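# Nest every open wooden box, largest upright on table

## Task

Stack all the open wooden boxes so that each rests inside the next larger one, level and with its opening facing up. Any box that begins tipped over or inverted has to be turned right way up first, and the largest box must finish standing upright on the table.

## Robot and tools

Robot: two arms, left_arm and right_arm, each ending in a five-finger hand. right_arm has a right hand; left_arm has a mirrored left hand. Bases (scene frame): left_arm at (-0.044, +0.324, 0) m, right_arm at (+0.004, -0.409, 0) m. Scene frame: origin at table height halfway between the arms, +z up, +x outward over the table, left_arm on the +y side (image left/right do not match these names).

Hand point: a spot 0.05 m in front of the palm and 0.15 m out from the wrist flange. Its +z runs along the straight fingers (which stick out 0.06 to 0.07 m past it), +y points out of the palm, +x runs across the palm away from the thumb on the right hand and toward the thumb on the left hand. With fingers level and palm down, the wrist can sit up to about 0.11 m below the point and reach the table first. A bracket on the little-finger side can also strike things.

One row = 28 numbers, each in [-1, 1], always for both arms: left_arm dx, dy, dz, rx, ry, rz, then left hand thumb_turn, thumb_bend, index, middle, ring, little, force_limit, speed; then the same 14 for right_arm. The six pose numbers are an offset, not a pose: they count from that arm's Hand target as it stood when the action or move began, along that Hand target's own axes. 1.0 equals 0.6 m of travel or 180 degrees; rx, ry, rz form one rotation vector. Repeating an offset moves the arm further. Sending six zeros asks the arm to return to its current Hand target. Hand motors: -1 open (thumb beside the palm / straight finger), +1 closed (thumb across the palm / curled). force_limit maps -1..+1 to about 0..10 N at the fingertip (0..15 N for the two thumb motors); speed rises from nearly zero at -1 to full at +0.48 and above. No value means 'leave unchanged': to keep a hand as it is, resend the eight hand numbers of its last executed row. A grip works with the thumb turned in front of the palm on objects about 0.035 to 0.065 m thick (handles down to 0.025 m). Close at speed -0.94 or slower for a gentle grip. To squeeze harder, raise force_limit and send a target more closed than hand_measured; to loosen, send one more open.

Tools:
execute_actions(actions, cameras): actions is a list of actions; each action is up to 15 rows, one per 1/30 s step, and a short action repeats its last row. Every row in an action is measured from the same start pose. Images return only for an empty actions list or when cameras names them.
move(target, speed, blend, stop_force, zero, blocking, cameras): target is one 28-number row or a list of up to 15 rows, all offsets from the same starting Hand targets. The hand point follows a straight line; both arms finish together; a move lasts 0.5 to 10 s. speed is m/s, 0.002 to 3.6, default 0.25 (rotation up to twice that in rad/s), one value or one per target. blend is in metres, rounding corners in a list; 0 stops at each point. stop_force (N, 3 to 120, shared by both arms) ends an arm's path when its wrist sensor feels that much push against the motion; zero (default true) re-zeroes before the move; blocking=false returns early but cannot be combined with stop_force. Do not rely on stop_force for turning hands or light loose objects. The result adds a 'move:' line with the ending (done, off_target, moving, held, fault) and limits (paced = pose clipped, held = steps withheld).
wait(seconds 0 to 10), stop(), zoom_image(camera, region [x0, y0, x1, y1] in pixels, at most 504 by 504), show_instructions(), zero_wrist_force(arm: left_arm or right_arm), finished_scene(scene 1).
Cameras: cam_high and cam_low (896x504), cam_left_wrist and cam_right_wrist (672x504, fisheye).

Results: end_effector_position (m), end_effector_quat_wxyz and velocities in the scene frame; Hand target (the last commanded, clipped pose, base for the next offsets; the arm often rests a little short of it); hand_measured, hand_stopped_by (moving, target, force, stalled, fault) and hand_load_n (positive = finger pushed open), each six values in motor order; a load near 0 means the grip was lost. Wrist force/torque in the end effector's axes, plus the peak since the last reading; joint torques; MOTOR HOT above 70 °C.

Cautions: each step's orientation is clipped to 32 degrees from the measured one. Arms are stiff: a target even slightly into a solid surface can trigger a fault. Contact torque over the joint limits (141 N m for the big joints, 26.3 N m for the wrists) or about 150 N on the arm stops it for 10 s; 85 °C stops it for 30 to 60 s. Keep arms clear of each other and of their own bases; never let one hand close on the other. Do not drop boxes, release them while moving, slam them, push hard, or let anything leave the table, which fails the task. Objects may be nudged now and then. Finish only when the nest stays in place without the robot.

Each tool is called after "Call:" by a JSON object that holds its "method" and its "body".

Reference images:

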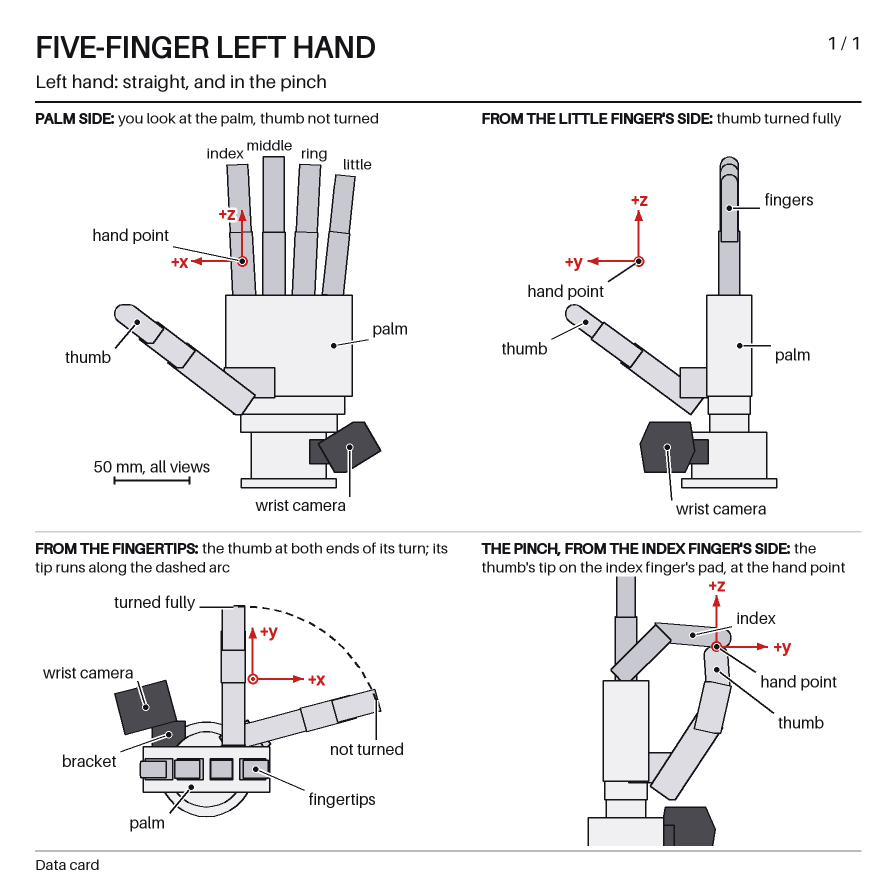

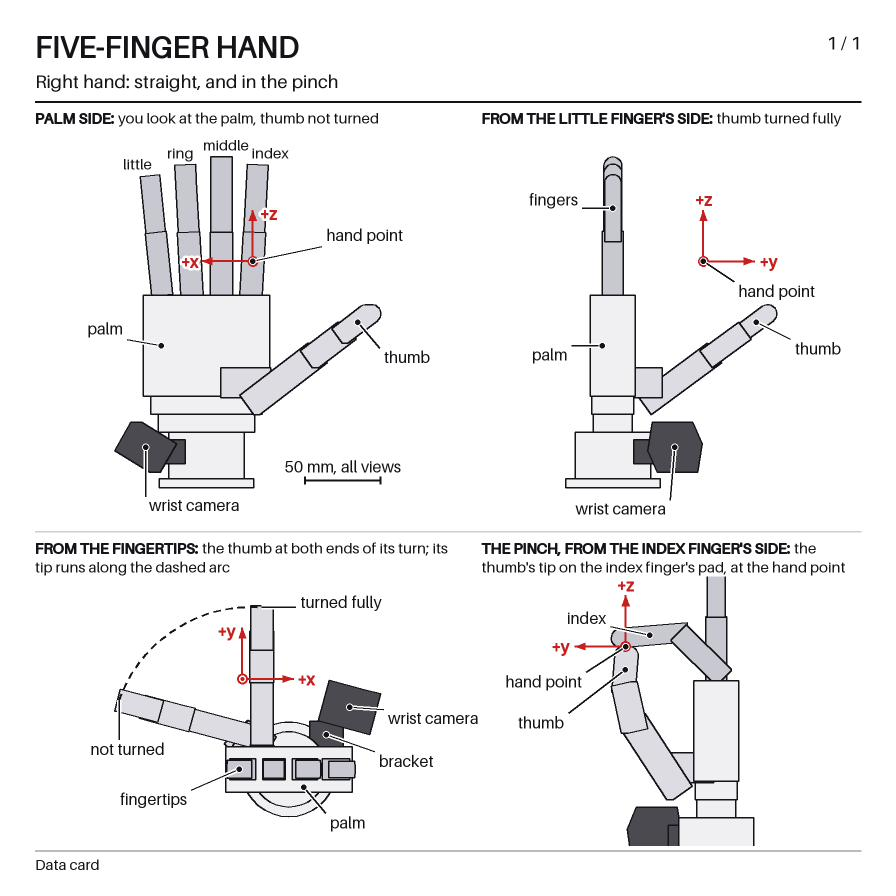

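## Session

Call:
{"method": "execute_actions", "body": {"actions": []}}

Scene clock: 0.00 s.
left_arm: end_effector_position=(+0.4424, +0.2397, +0.1439) hand_measured=(-1.000, -1.000, -1.000, -1.000, -1.000, -1.000) hand_load_n=(+0.5, +0.0, +0.0, +0.0, +0.0, +0.0) hand_stopped_by=(target, target, target, target, target, target) hand_force_limit=0.00 hand_speed=-0.80 end_effector_quat_wxyz=(+0.698, -0.524, +0.487, -0.037) | right_arm: end_effector_position=(+0.3390, -0.3115, +0.1479) hand_measured=(-1.000, -1.000, -1.000, -1.000, -1.000, -1.000) hand_load_n=(+0.0, +0.0, +0.0, +0.0, +0.0, +0.0) hand_stopped_by=(target, target, target, target, target, target) hand_force_limit=0.00 hand_speed=-0.80 end_effector_quat_wxyz=(+0.322, -0.294, +0.850, -0.296)
Joint positions: left_arm=[2.768 -1.821 -2.042 3.805 -2.711 3.785] | right_arm=[-0.164 -1.961 2.342 0.305 1.797 -2.465]
Joint velocities: within noise
Joint torques (N m): no reading
Wrist force (N): no reading
Wrist torque (N m): no reading
Wrist force, peak (N): no reading
Hand target: left_arm +0.4424, +0.2397, +0.1439; +0.698, -0.524, +0.487, -0.037 | right_arm +0.3390, -0.3115, +0.1479; +0.322, -0.294, +0.850, -0.296

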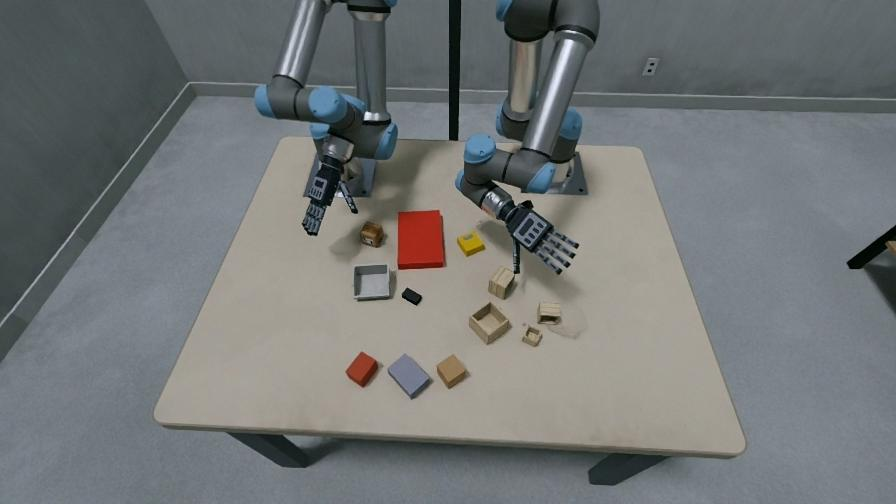

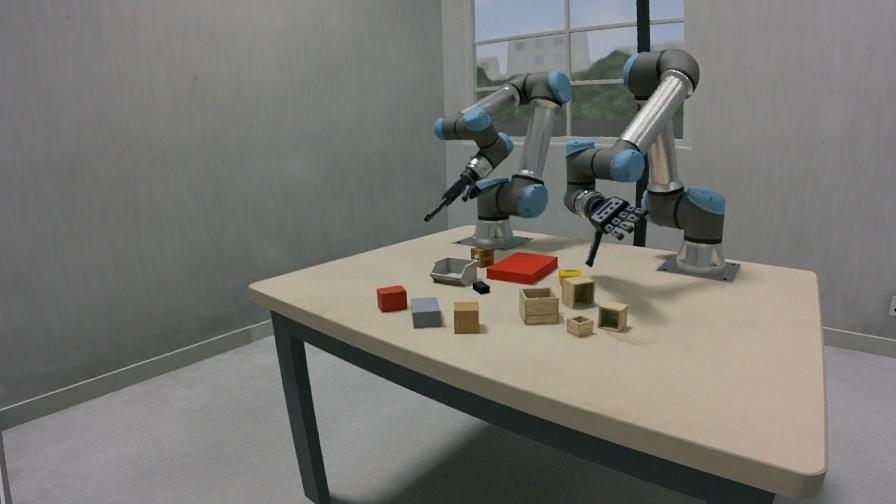

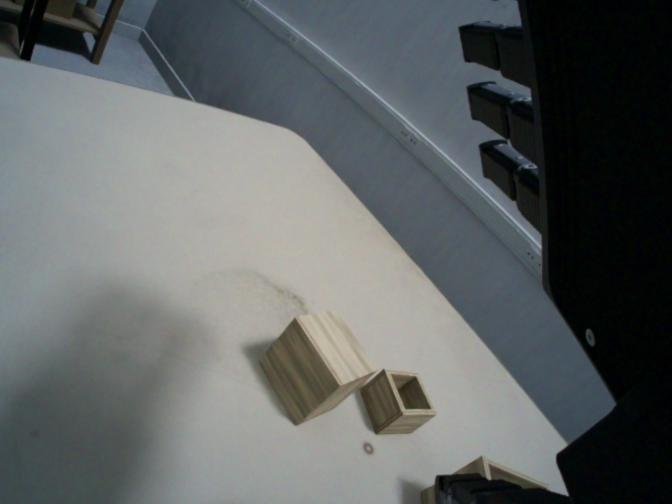

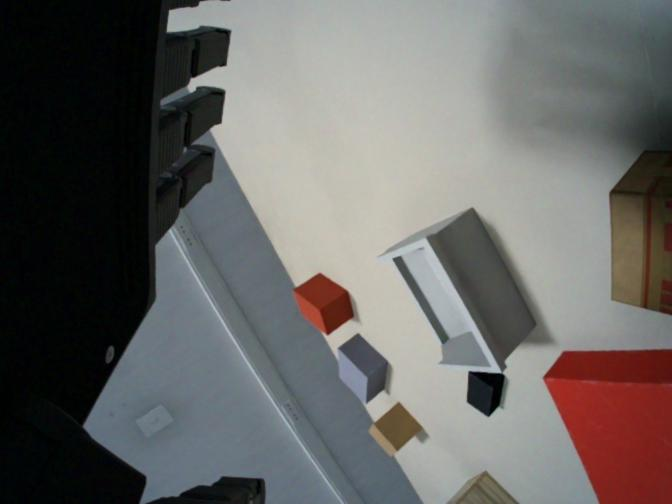

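Call:
{"method": "zoom_image", "body": {"camera": "cam_high", "region": [420, 200, 640, 400]}}

Call:
{"method": "zoom_image", "body": {"camera": "cam_high", "region": [300, 180, 500, 420]}}

Call:
{"method": "zoom_image", "body": {"camera": "cam_low", "region": [370, 210, 700, 350]}}

Call:
{"method": "zoom_image", "body": {"camera": "cam_left_wrist", "region": [230, 280, 600, 504]}}

Scaled by 2.291 from the camera's 896x504 image, which has a finer 1280x720 frame.

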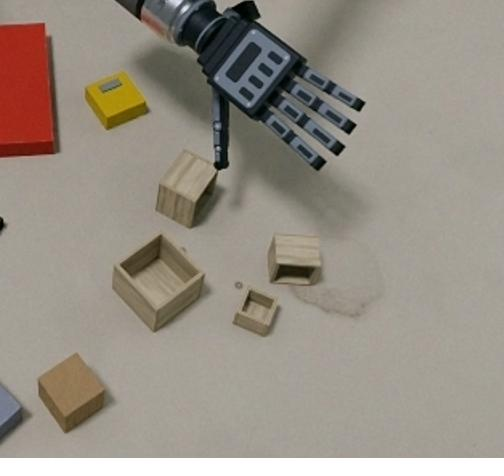

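Scaled by 2.100 from the camera's 896x504 image, which has a finer 1280x720 frame.

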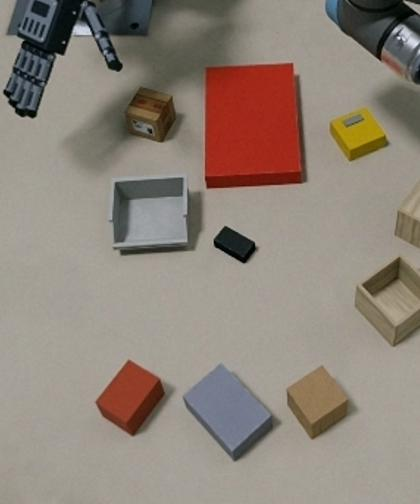

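Scaled by 1.527 from the camera's 896x504 image, which has a finer 1280x720 frame.

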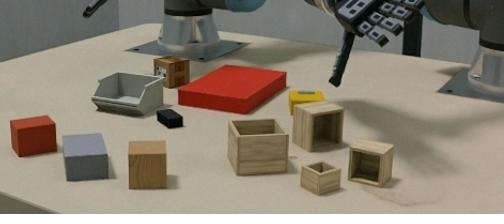

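Scaled by 1.362 from the camera's 672x504 image, which has a finer 960x720 frame.

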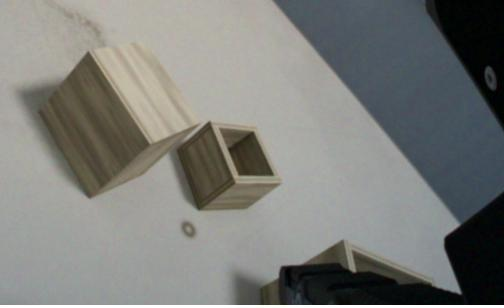

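Call:
{"method": "zoom_image", "body": {"camera": "cam_high", "region": [240, 100, 440, 220]}}

Call:
{"method": "zoom_image", "body": {"camera": "cam_high", "region": [460, 100, 660, 220]}}

Call:
{"method": "zoom_image", "body": {"camera": "cam_low", "region": [440, 260, 660, 360]}}

Scaled by 2.520 from the camera's 896x504 image, which has a finer 1280x720 frame.

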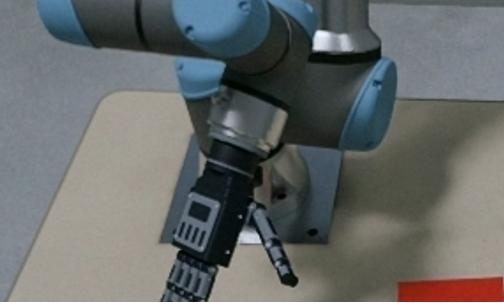

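Scaled by 2.520 from the camera's 896x504 image, which has a finer 1280x720 frame.

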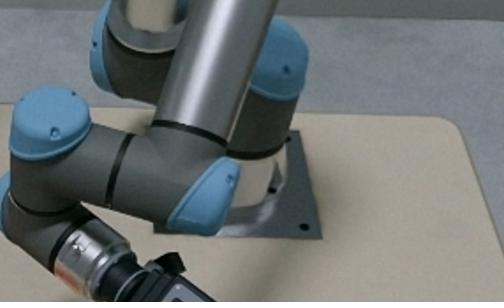

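Scaled by 2.291 from the camera's 896x504 image, which has a finer 1280x720 frame.

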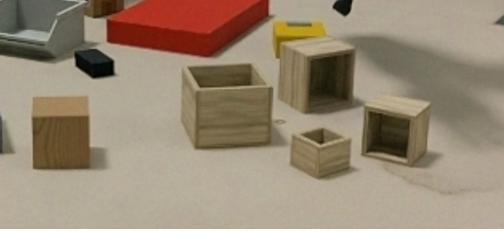

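Call:
{"method": "zoom_image", "body": {"camera": "cam_high", "region": [460, 250, 580, 350]}}

Call:
{"method": "zoom_image", "body": {"camera": "cam_low", "region": [500, 250, 650, 350]}}

Scaled by 4.200 from the camera's 896x504 image, which has a finer 1280x720 frame.

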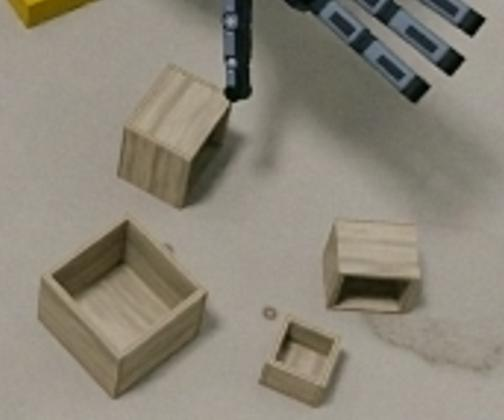

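Scaled by 3.360 from the camera's 896x504 image, which has a finer 1280x720 frame.

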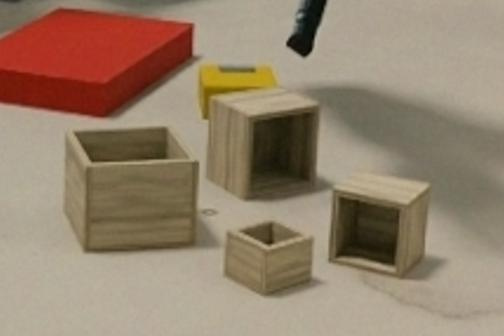

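Call:
{"method": "move", "body": {"target": [-0.1647, -0.0670, -0.1373, -0.0676, 0.4195, -0.0264, 1, -1, -1, -1, -1, -1, -0.4, 0, 0,0,0,0,0,0, -1,-1,-1,-1,-1,-1, 0, -0.8], "speed": 0.25, "cameras": ["all"]}}

Scene clock: 157.03 s.
left_arm: end_effector_position=(+0.3501, +0.2200, +0.2400) hand_measured=(+1.000, -1.000, -1.000, -1.000, -1.000, -1.000) hand_load_n=(+0.0, +0.0, +0.0, +0.0, +0.0, +0.0) hand_stopped_by=(target, target, target, target, target, target) hand_force_limit=-0.40 hand_speed=0.00 end_effector_quat_wxyz=(+0.197, -0.476, +0.792, -0.328) | right_arm: end_effector_position=(+0.3390, -0.3115, +0.1479) hand_measured=(-1.000, -1.000, -1.000, -1.000, -1.000, -1.000) hand_load_n=(+0.0, +0.0, +0.0, +0.0, +0.0, +0.0) hand_stopped_by=(target, target, target, target, target, target) hand_force_limit=0.00 hand_speed=-0.80 end_effector_quat_wxyz=(+0.322, -0.294, +0.850, -0.296)
Joint positions: left_arm=[3.571 -1.473 -1.859 2.306 -0.974 3.889] | right_arm=[-0.164 -1.961 2.342 0.305 1.797 -2.465]
Joint torques (N m): left_arm=[0.93 24.26 8.13 -2.51 0.77 0.77] | right_arm=[-0.68 -1.97 -19.54 0.53 0 -0.03]
Wrist force (N): left_arm=[-0.2 0.3 2.2] | right_arm=[0.0 0.1 -0.2]
Wrist torque (N m): left_arm=[-0.01 -0.15 0.03] | right_arm=[0.03 0.01 0.00]
Wrist force, peak (N): left_arm=[0.0 0.4 2.2] | right_arm=[0.3 0.3 0.1]
Hand target: left_arm +0.3500, +0.2200, +0.2400; +0.197, -0.476, +0.792, -0.328 | right_arm +0.3390, -0.3115, +0.1479; +0.322, -0.294, +0.850, -0.296
Off the commanded pose: left_arm 0.000 m, 0 deg | right_arm 0.000 m, 0 deg.
move: done

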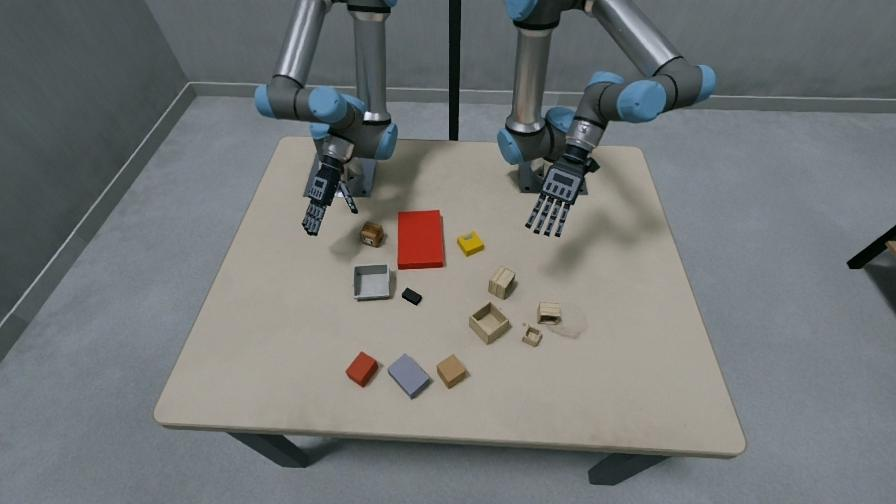

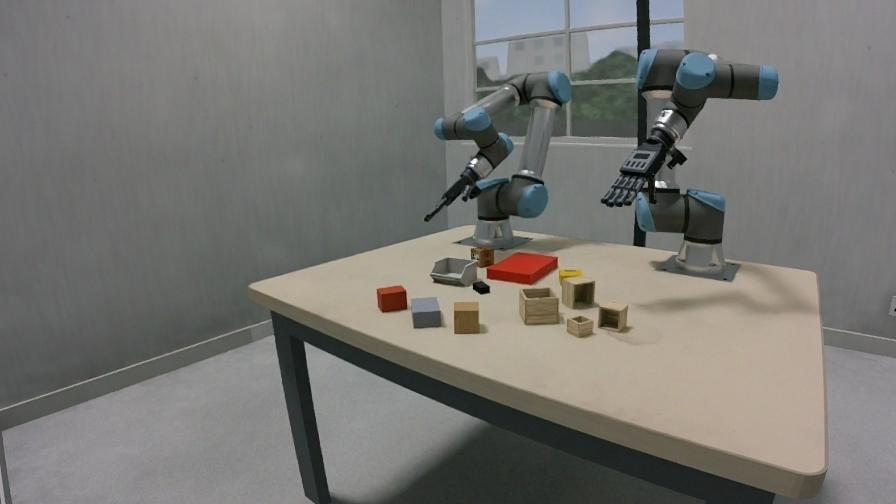

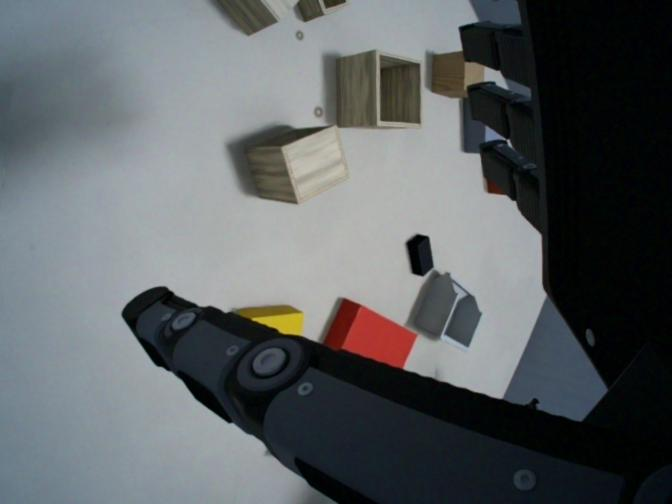

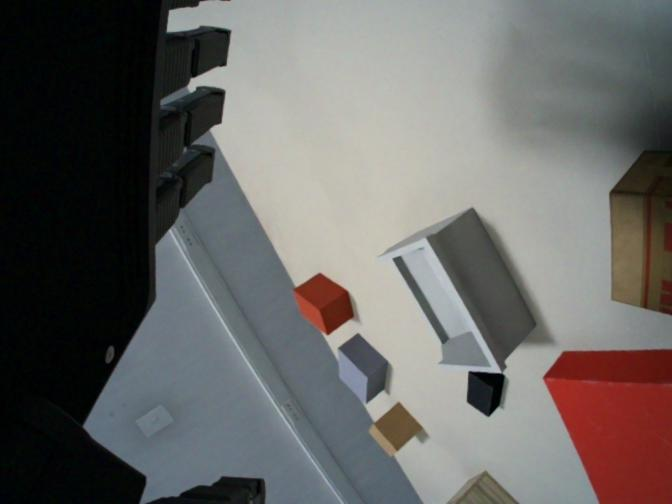

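Call:
{"method": "zoom_image", "body": {"camera": "cam_left_wrist", "region": [200, 0, 500, 220]}}

Call:
{"method": "zoom_image", "body": {"camera": "cam_high", "region": [420, 220, 640, 400]}}

Scaled by 1.680 from the camera's 672x504 image, which has a finer 960x720 frame.

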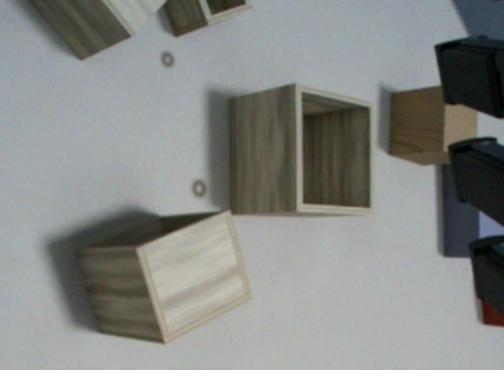

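Scaled by 2.291 from the camera's 896x504 image, which has a finer 1280x720 frame.

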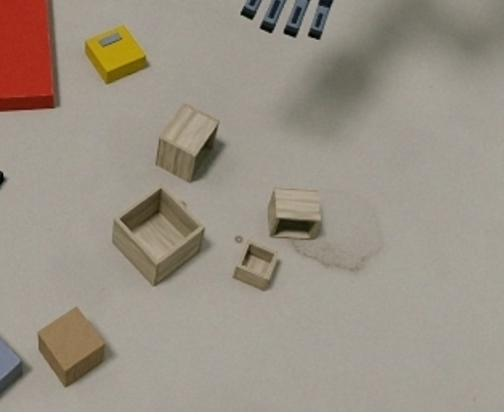

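Call:
{"method": "move", "body": {"target": [-0.0342, -0.0398, 0.2895, 0.0513, 0.1156, -0.1207, 1, -1, -0.6, -0.6, 1, 1, -0.4, 0, 0,0,0,0,0,0, -1,-1,-1,-1,-1,-1, 0, -0.8], "speed": 0.25, "cameras": ["cam_high", "cam_low", "cam_left_wrist"]}}

Scene clock: 206.17 s.
left_arm: end_effector_position=(+0.4829, +0.1725, +0.1341) hand_measured=(+1.000, -1.000, -0.600, -0.600, +1.000, +1.000) hand_load_n=(+0.0, +0.0, +0.0, +0.0, +0.0, +0.5) hand_stopped_by=(target, target, target, target, target, target) hand_force_limit=-0.40 hand_speed=0.00 end_effector_quat_wxyz=(+0.024, -0.532, +0.682, -0.501) | right_arm: end_effector_position=(+0.3390, -0.3115, +0.1479) hand_measured=(-1.000, -1.000, -1.000, -1.000, -1.000, -1.000) hand_load_n=(+0.0, +0.0, -0.5, +0.0, +0.0, +0.0) hand_stopped_by=(target, target, target, target, target, target) hand_force_limit=0.00 hand_speed=-0.80 end_effector_quat_wxyz=(+0.322, -0.294, +0.850, -0.296)
Joint positions: left_arm=[3.537 -2.013 -1.705 2.64 -0.599 3.522] | right_arm=[-0.164 -1.961 2.342 0.305 1.797 -2.465]
Joint torques (N m): left_arm=[6.67 23.37 7.64 -1.94 0.4 -0.98] | right_arm=[-0.55 -2.61 -19.02 0.41 0.08 -0.03]
Wrist force (N): left_arm=[-0.8 0.0 1.7] | right_arm=[-0.1 0.0 0.2]
Wrist torque (N m): left_arm=[0.00 -0.18 -0.08] | right_arm=[-0.01 0.00 0.00]
Wrist force, peak (N): left_arm=[-1.9 0.4 2.9] | right_arm=[0.2 0.4 0.0]
Hand target: left_arm +0.4830, +0.1725, +0.1340; +0.024, -0.532, +0.682, -0.501 | right_arm +0.3390, -0.3115, +0.1479; +0.322, -0.294, +0.850, -0.296
Off the commanded pose: left_arm 0.000 m, 0 deg | right_arm 0.000 m, 0 deg.
move: done
Images, in order (width x height): cam_high 896x504, cam_low 896x504, cam_left_wrist 672x504.

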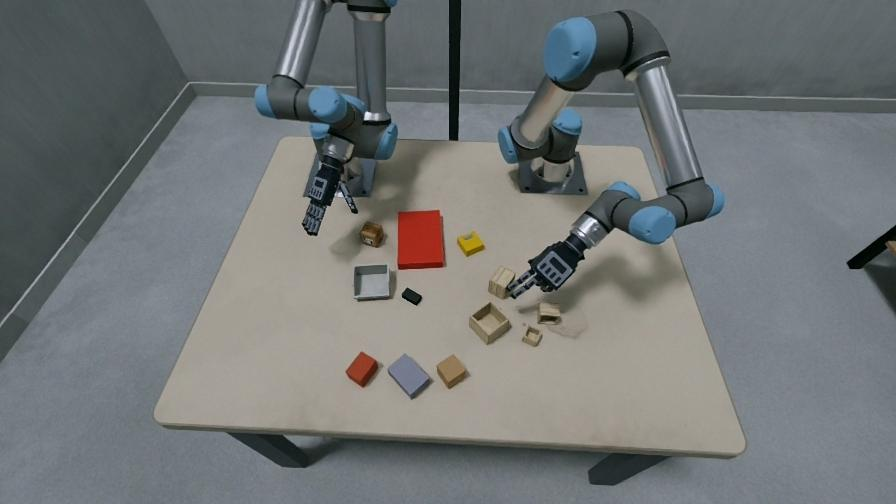

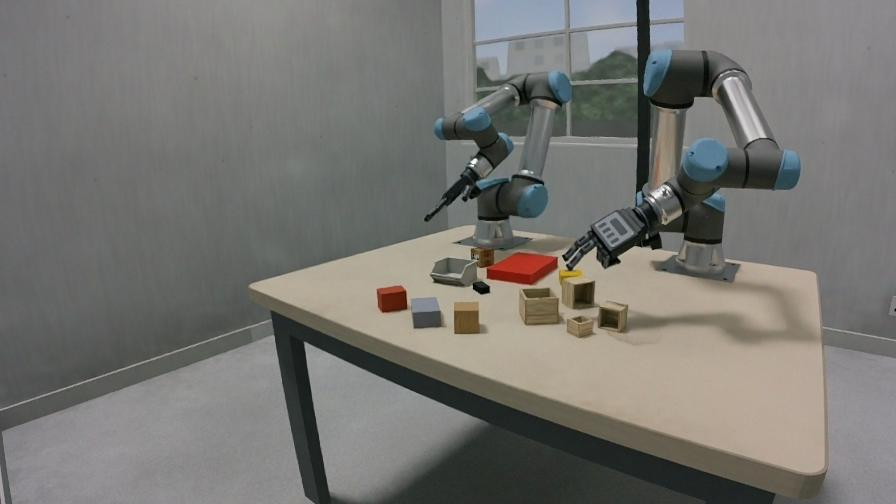

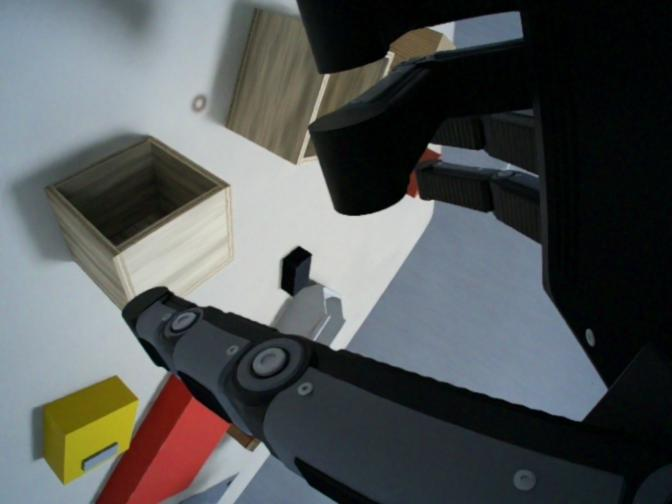

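Call:
{"method": "zoom_image", "body": {"camera": "cam_high", "region": [470, 220, 610, 350]}}

Call:
{"method": "zoom_image", "body": {"camera": "cam_left_wrist", "region": [20, 60, 300, 340]}}

Scaled by 3.600 from the camera's 896x504 image, which has a finer 1280x720 frame.

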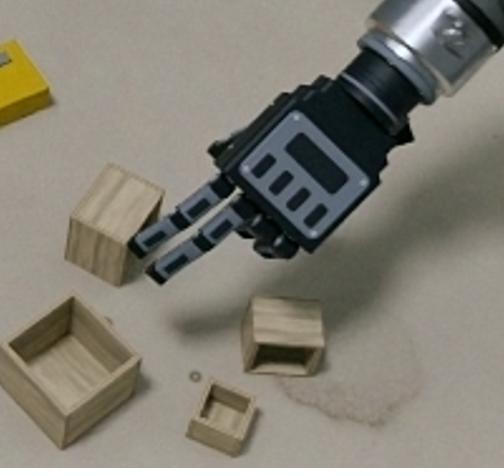

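Scaled by 1.800 from the camera's 672x504 image, which has a finer 960x720 frame.

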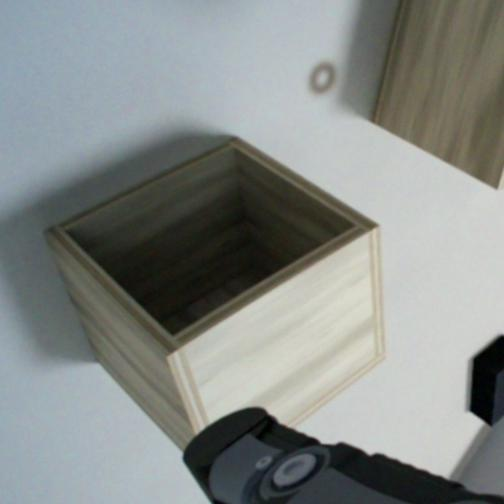

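Call:
{"method": "move", "body": {"target": [0.0053, 0.0874, 0.0647, 0, 0, 0, 1, -1, -0.6, -0.6, 1, 1, -0.4, 0, 0,0,0,0,0,0, -1,-1,-1,-1,-1,-1, 0, -0.8], "speed": 0.2, "cameras": ["cam_high", "cam_low", "cam_left_wrist"]}}

Scene clock: 267.47 s.
left_arm: end_effector_position=(+0.4667, +0.1410, +0.0791) hand_measured=(+1.000, -1.000, -0.600, -0.600, +1.000, +1.000) hand_load_n=(+0.0, +0.0, +0.0, +0.0, +0.0, +0.0) hand_stopped_by=(target, target, target, target, target, target) hand_force_limit=-0.40 hand_speed=0.00 end_effector_quat_wxyz=(+0.024, -0.532, +0.682, -0.501) | right_arm: end_effector_position=(+0.3390, -0.3115, +0.1479) hand_measured=(-1.000, -1.000, -1.000, -1.000, -1.000, -1.000) hand_load_n=(-0.5, +0.0, +0.0, +0.0, +0.0, +0.0) hand_stopped_by=(target, target, target, target, target, target) hand_force_limit=0.00 hand_speed=-0.80 end_effector_quat_wxyz=(+0.322, -0.294, +0.850, -0.296)
Joint positions: left_arm=[3.481 -2.041 -1.817 2.849 -0.628 3.436] | right_arm=[-0.164 -1.961 2.342 0.305 1.797 -2.465]
Joint torques (N m): left_arm=[3.28 43.3 19.69 -0.79 3.23 0.28] | right_arm=[-0.57 -2.1 -19.77 0.47 -0.08 -0.09]
Wrist force (N): left_arm=[-0.7 0.3 1.8] | right_arm=[0.0 -0.1 -0.2]
Wrist torque (N m): left_arm=[0.05 -0.17 -0.06] | right_arm=[-0.01 0.01 0.00]
Wrist force, peak (N): left_arm=[-0.6 1.7 2.5] | right_arm=[0.3 0.3 -0.1]
Hand target: left_arm +0.4667, +0.1410, +0.0791; +0.024, -0.532, +0.682, -0.501 | right_arm +0.3390, -0.3115, +0.1479; +0.322, -0.294, +0.850, -0.296
Off the commanded pose: left_arm 0.000 m, 0 deg | right_arm 0.000 m, 0 deg.
move: done
Images, in order (width x height): cam_high 896x504, cam_low 896x504, cam_left_wrist 672x504.

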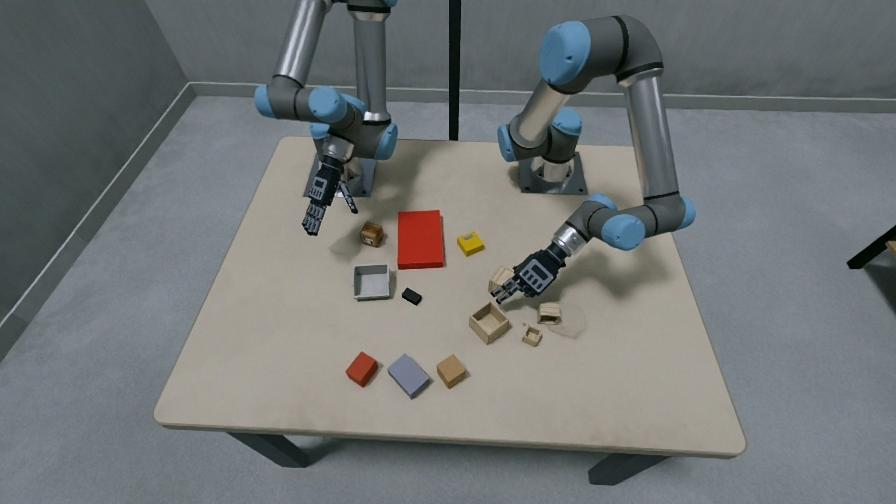

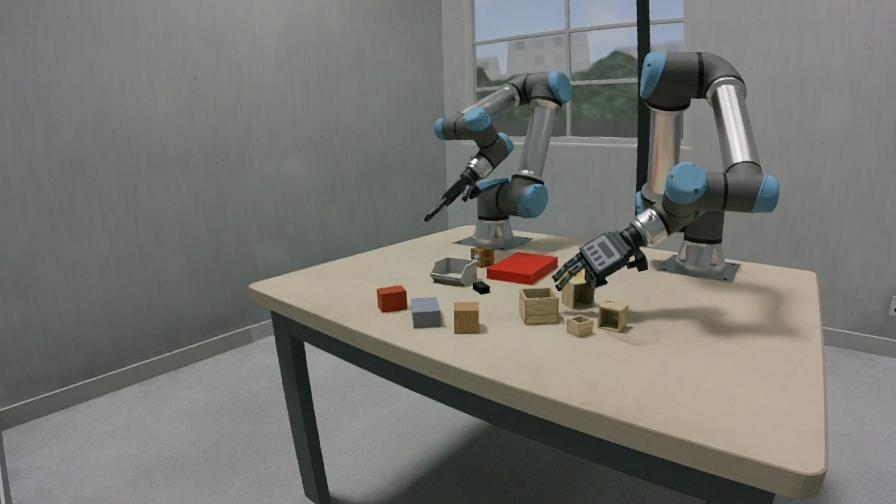

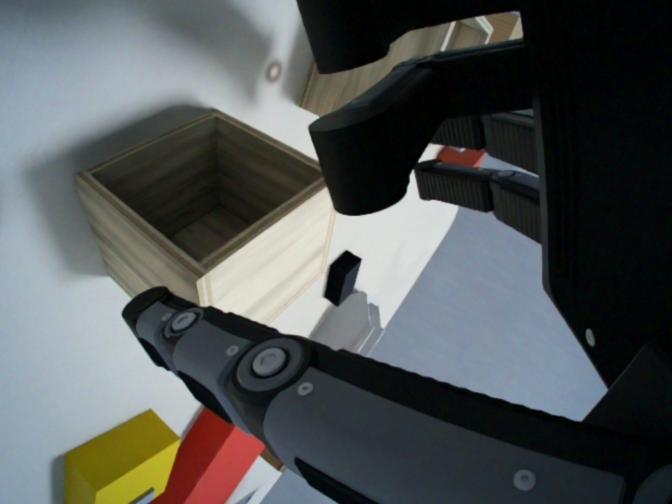

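Call:
{"method": "zoom_image", "body": {"camera": "cam_high", "region": [470, 240, 570, 340]}}

Call:
{"method": "zoom_image", "body": {"camera": "cam_low", "region": [510, 220, 660, 330]}}

Scaled by 5.040 from the camera's 896x504 image, which has a finer 1280x720 frame.

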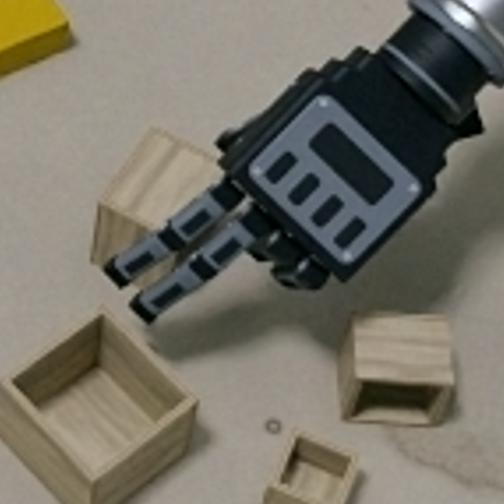

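Scaled by 3.360 from the camera's 896x504 image, which has a finer 1280x720 frame.

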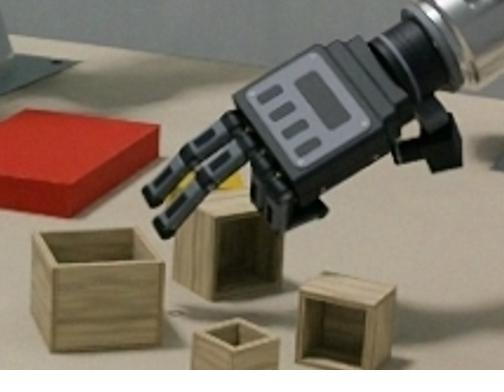

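Call:
{"method": "move", "body": {"target": [-0.01, 0.0494, 0.0251, 0, 0, 0, 1, -1, -0.6, -0.6, 1, 1, -0.4, 0, 0,0,0,0,0,0, -1,-1,-1,-1,-1,-1, 0, -0.8], "speed": 0.1, "cameras": ["cam_high", "cam_low", "cam_left_wrist"]}}

Scene clock: 280.00 s.
left_arm: end_effector_position=(+0.4569, +0.1335, +0.0475) hand_measured=(+1.000, -1.000, -0.600, -0.600, +1.000, +1.000) hand_load_n=(+0.0, +0.0, +0.0, +0.0, +0.0, +0.0) hand_stopped_by=(target, target, target, target, target, target) hand_force_limit=-0.40 hand_speed=0.00 end_effector_quat_wxyz=(+0.024, -0.532, +0.682, -0.501) | right_arm: end_effector_position=(+0.3390, -0.3115, +0.1479) hand_measured=(-1.000, -1.000, -1.000, -1.000, -1.000, -1.000) hand_load_n=(+0.0, +0.0, +0.0, +0.0, +0.0, +0.0) hand_stopped_by=(target, target, target, target, target, target) hand_force_limit=0.00 hand_speed=-0.80 end_effector_quat_wxyz=(+0.322, -0.294, +0.850, -0.296)
Joint positions: left_arm=[3.471 -2.073 -1.87 2.945 -0.633 3.422] | right_arm=[-0.164 -1.961 2.342 0.305 1.797 -2.465]
Joint torques (N m): left_arm=[4.19 42.94 21.51 -3.14 0.21 0.89] | right_arm=[-0.93 -2.67 -19.22 0.44 -0.26 -0.08]
Wrist force (N): left_arm=[-0.8 0.1 1.7] | right_arm=[0.0 -0.1 0.1]
Wrist torque (N m): left_arm=[0.02 -0.19 0.03] | right_arm=[-0.02 -0.01 0.00]
Wrist force, peak (N): left_arm=[-1.1 0.9 2.1] | right_arm=[0.3 0.3 -0.1]
Hand target: left_arm +0.4570, +0.1336, +0.0476; +0.024, -0.532, +0.682, -0.501 | right_arm +0.3390, -0.3115, +0.1479; +0.322, -0.294, +0.850, -0.296
Off the commanded pose: left_arm 0.000 m, 0 deg | right_arm 0.000 m, 0 deg.
move: done
Images, in order (width x height): cam_high 896x504, cam_low 896x504, cam_left_wrist 672x504.

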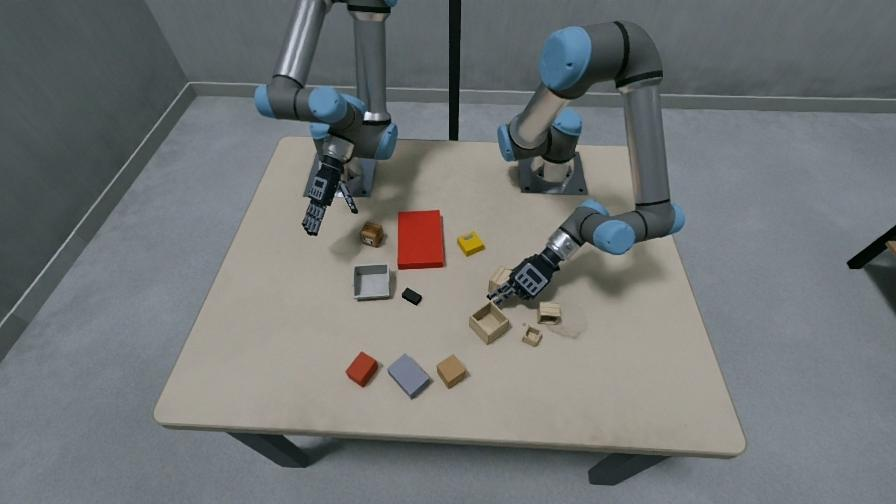

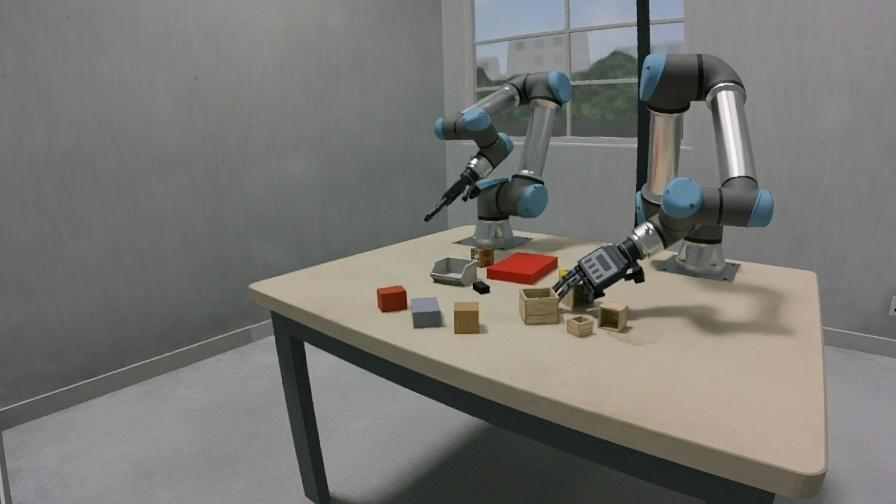

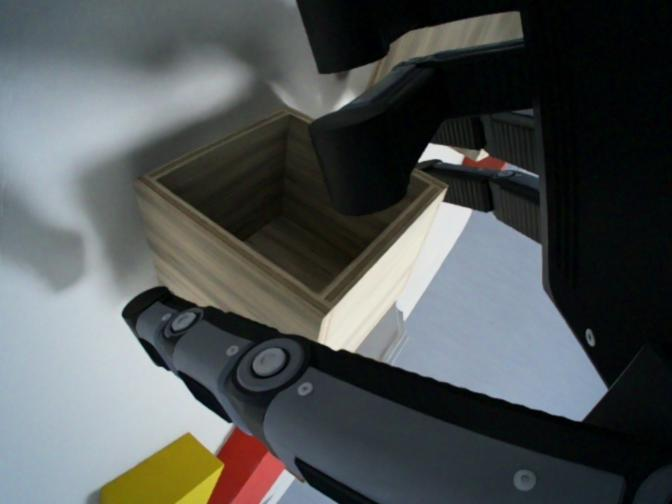

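Call:
{"method": "zoom_image", "body": {"camera": "cam_left_wrist", "region": [100, 80, 560, 420]}}

Call:
{"method": "zoom_image", "body": {"camera": "cam_high", "region": [470, 240, 570, 340]}}

Call:
{"method": "zoom_image", "body": {"camera": "cam_low", "region": [510, 220, 660, 330]}}

Scaled by 1.096 from the camera's 672x504 image, which has a finer 960x720 frame.

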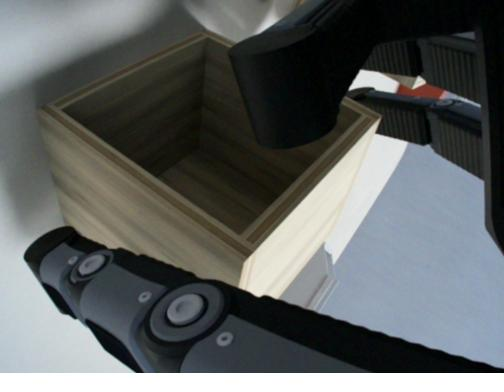

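Scaled by 5.040 from the camera's 896x504 image, which has a finer 1280x720 frame.

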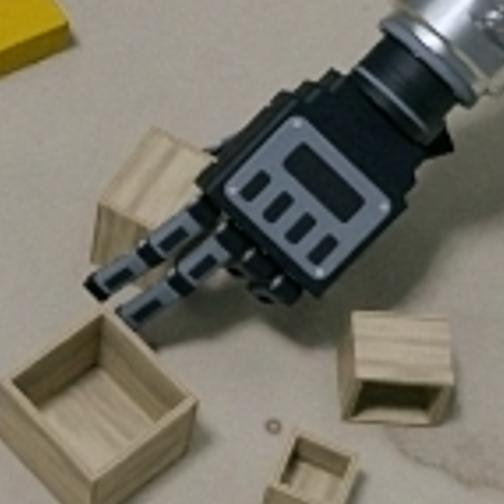

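Scaled by 3.360 from the camera's 896x504 image, which has a finer 1280x720 frame.

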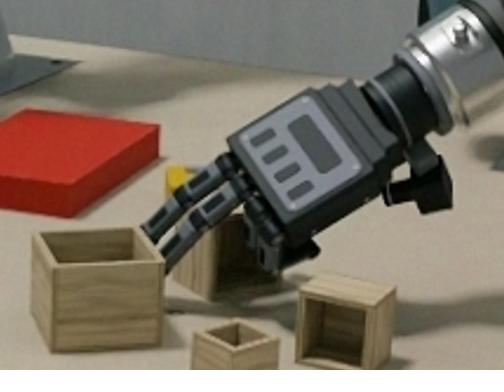

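Call:
{"method": "move", "body": {"target": [0,0,0, 0, 0, 0, 1, -0.7, 0.0, 0.0, 1, 1, -0.5, -0.92, 0,0,0,0,0,0, -1,-1,-1,-1,-1,-1, 0, -0.8], "cameras": ["cam_high", "cam_low", "cam_left_wrist"]}}

Scene clock: 289.50 s.
left_arm: end_effector_position=(+0.4570, +0.1336, +0.0476) hand_measured=(+1.000, -0.784, -0.176, -0.190, +1.000, +1.000) hand_load_n=(+0.0, +5.0, +4.0, +2.0, +0.0, +0.0) hand_stopped_by=(target, force, force, force, target, target) hand_force_limit=-0.50 hand_speed=-0.92 end_effector_quat_wxyz=(+0.024, -0.532, +0.682, -0.501) | right_arm: end_effector_position=(+0.3390, -0.3115, +0.1479) hand_measured=(-1.000, -1.000, -1.000, -1.000, -1.000, -1.000) hand_load_n=(+0.0, +0.0, +0.0, +0.0, +0.0, +0.0) hand_stopped_by=(target, target, target, target, target, target) hand_force_limit=0.00 hand_speed=-0.80 end_effector_quat_wxyz=(+0.322, -0.294, +0.850, -0.296)
Joint positions: left_arm=[3.471 -2.073 -1.87 2.946 -0.633 3.422] | right_arm=[-0.164 -1.961 2.342 0.305 1.797 -2.465]
Joint torques (N m): left_arm=[6.12 41.4 20.26 -2.07 2.14 0.94] | right_arm=[-0.9 -1.43 -19.98 0.26 -0.35 -0.28]
Wrist force (N): left_arm=[-0.7 0.0 1.7] | right_arm=[0.0 0.1 0.0]
Wrist torque (N m): left_arm=[0.02 -0.20 0.03] | right_arm=[0.01 0.00 0.01]
Wrist force, peak (N): left_arm=[-0.9 0.4 2.0] | right_arm=[0.2 0.3 0.1]
Hand target: left_arm +0.4570, +0.1336, +0.0476; +0.024, -0.532, +0.682, -0.501 | right_arm +0.3390, -0.3115, +0.1479; +0.322, -0.294, +0.850, -0.296
Off the commanded pose: left_arm 0.000 m, 0 deg | right_arm 0.000 m, 0 deg.
move: done
Images, in order (width x height): cam_high 896x504, cam_low 896x504, cam_left_wrist 672x504.

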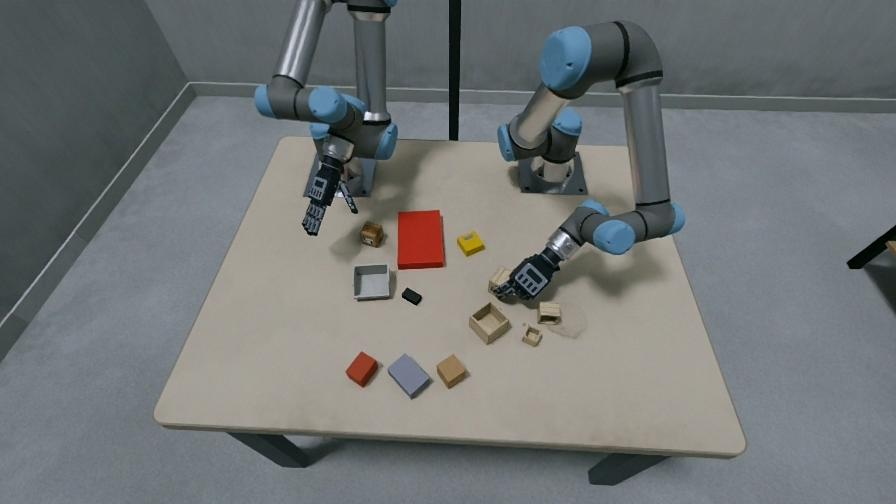

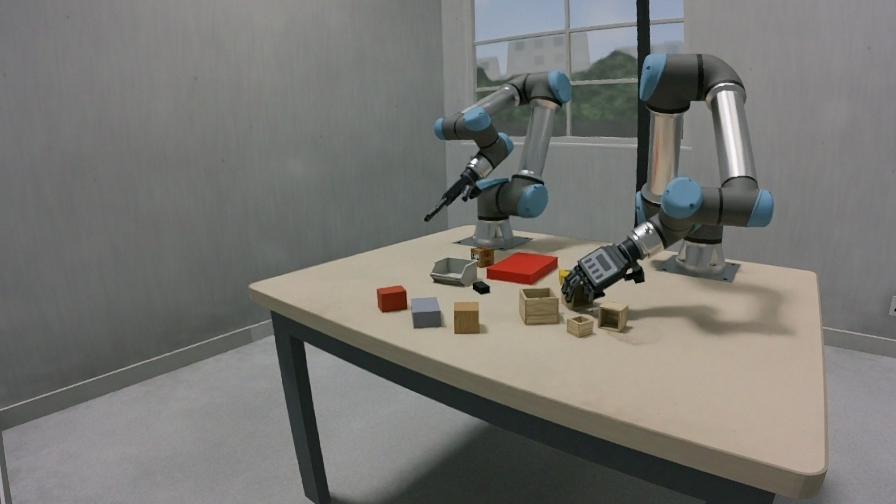

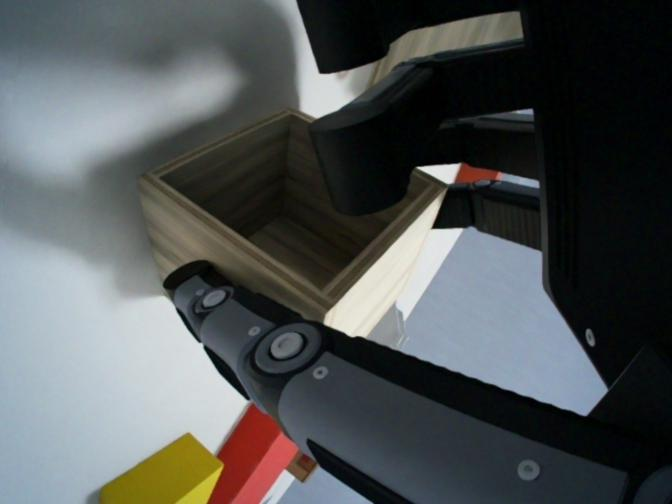

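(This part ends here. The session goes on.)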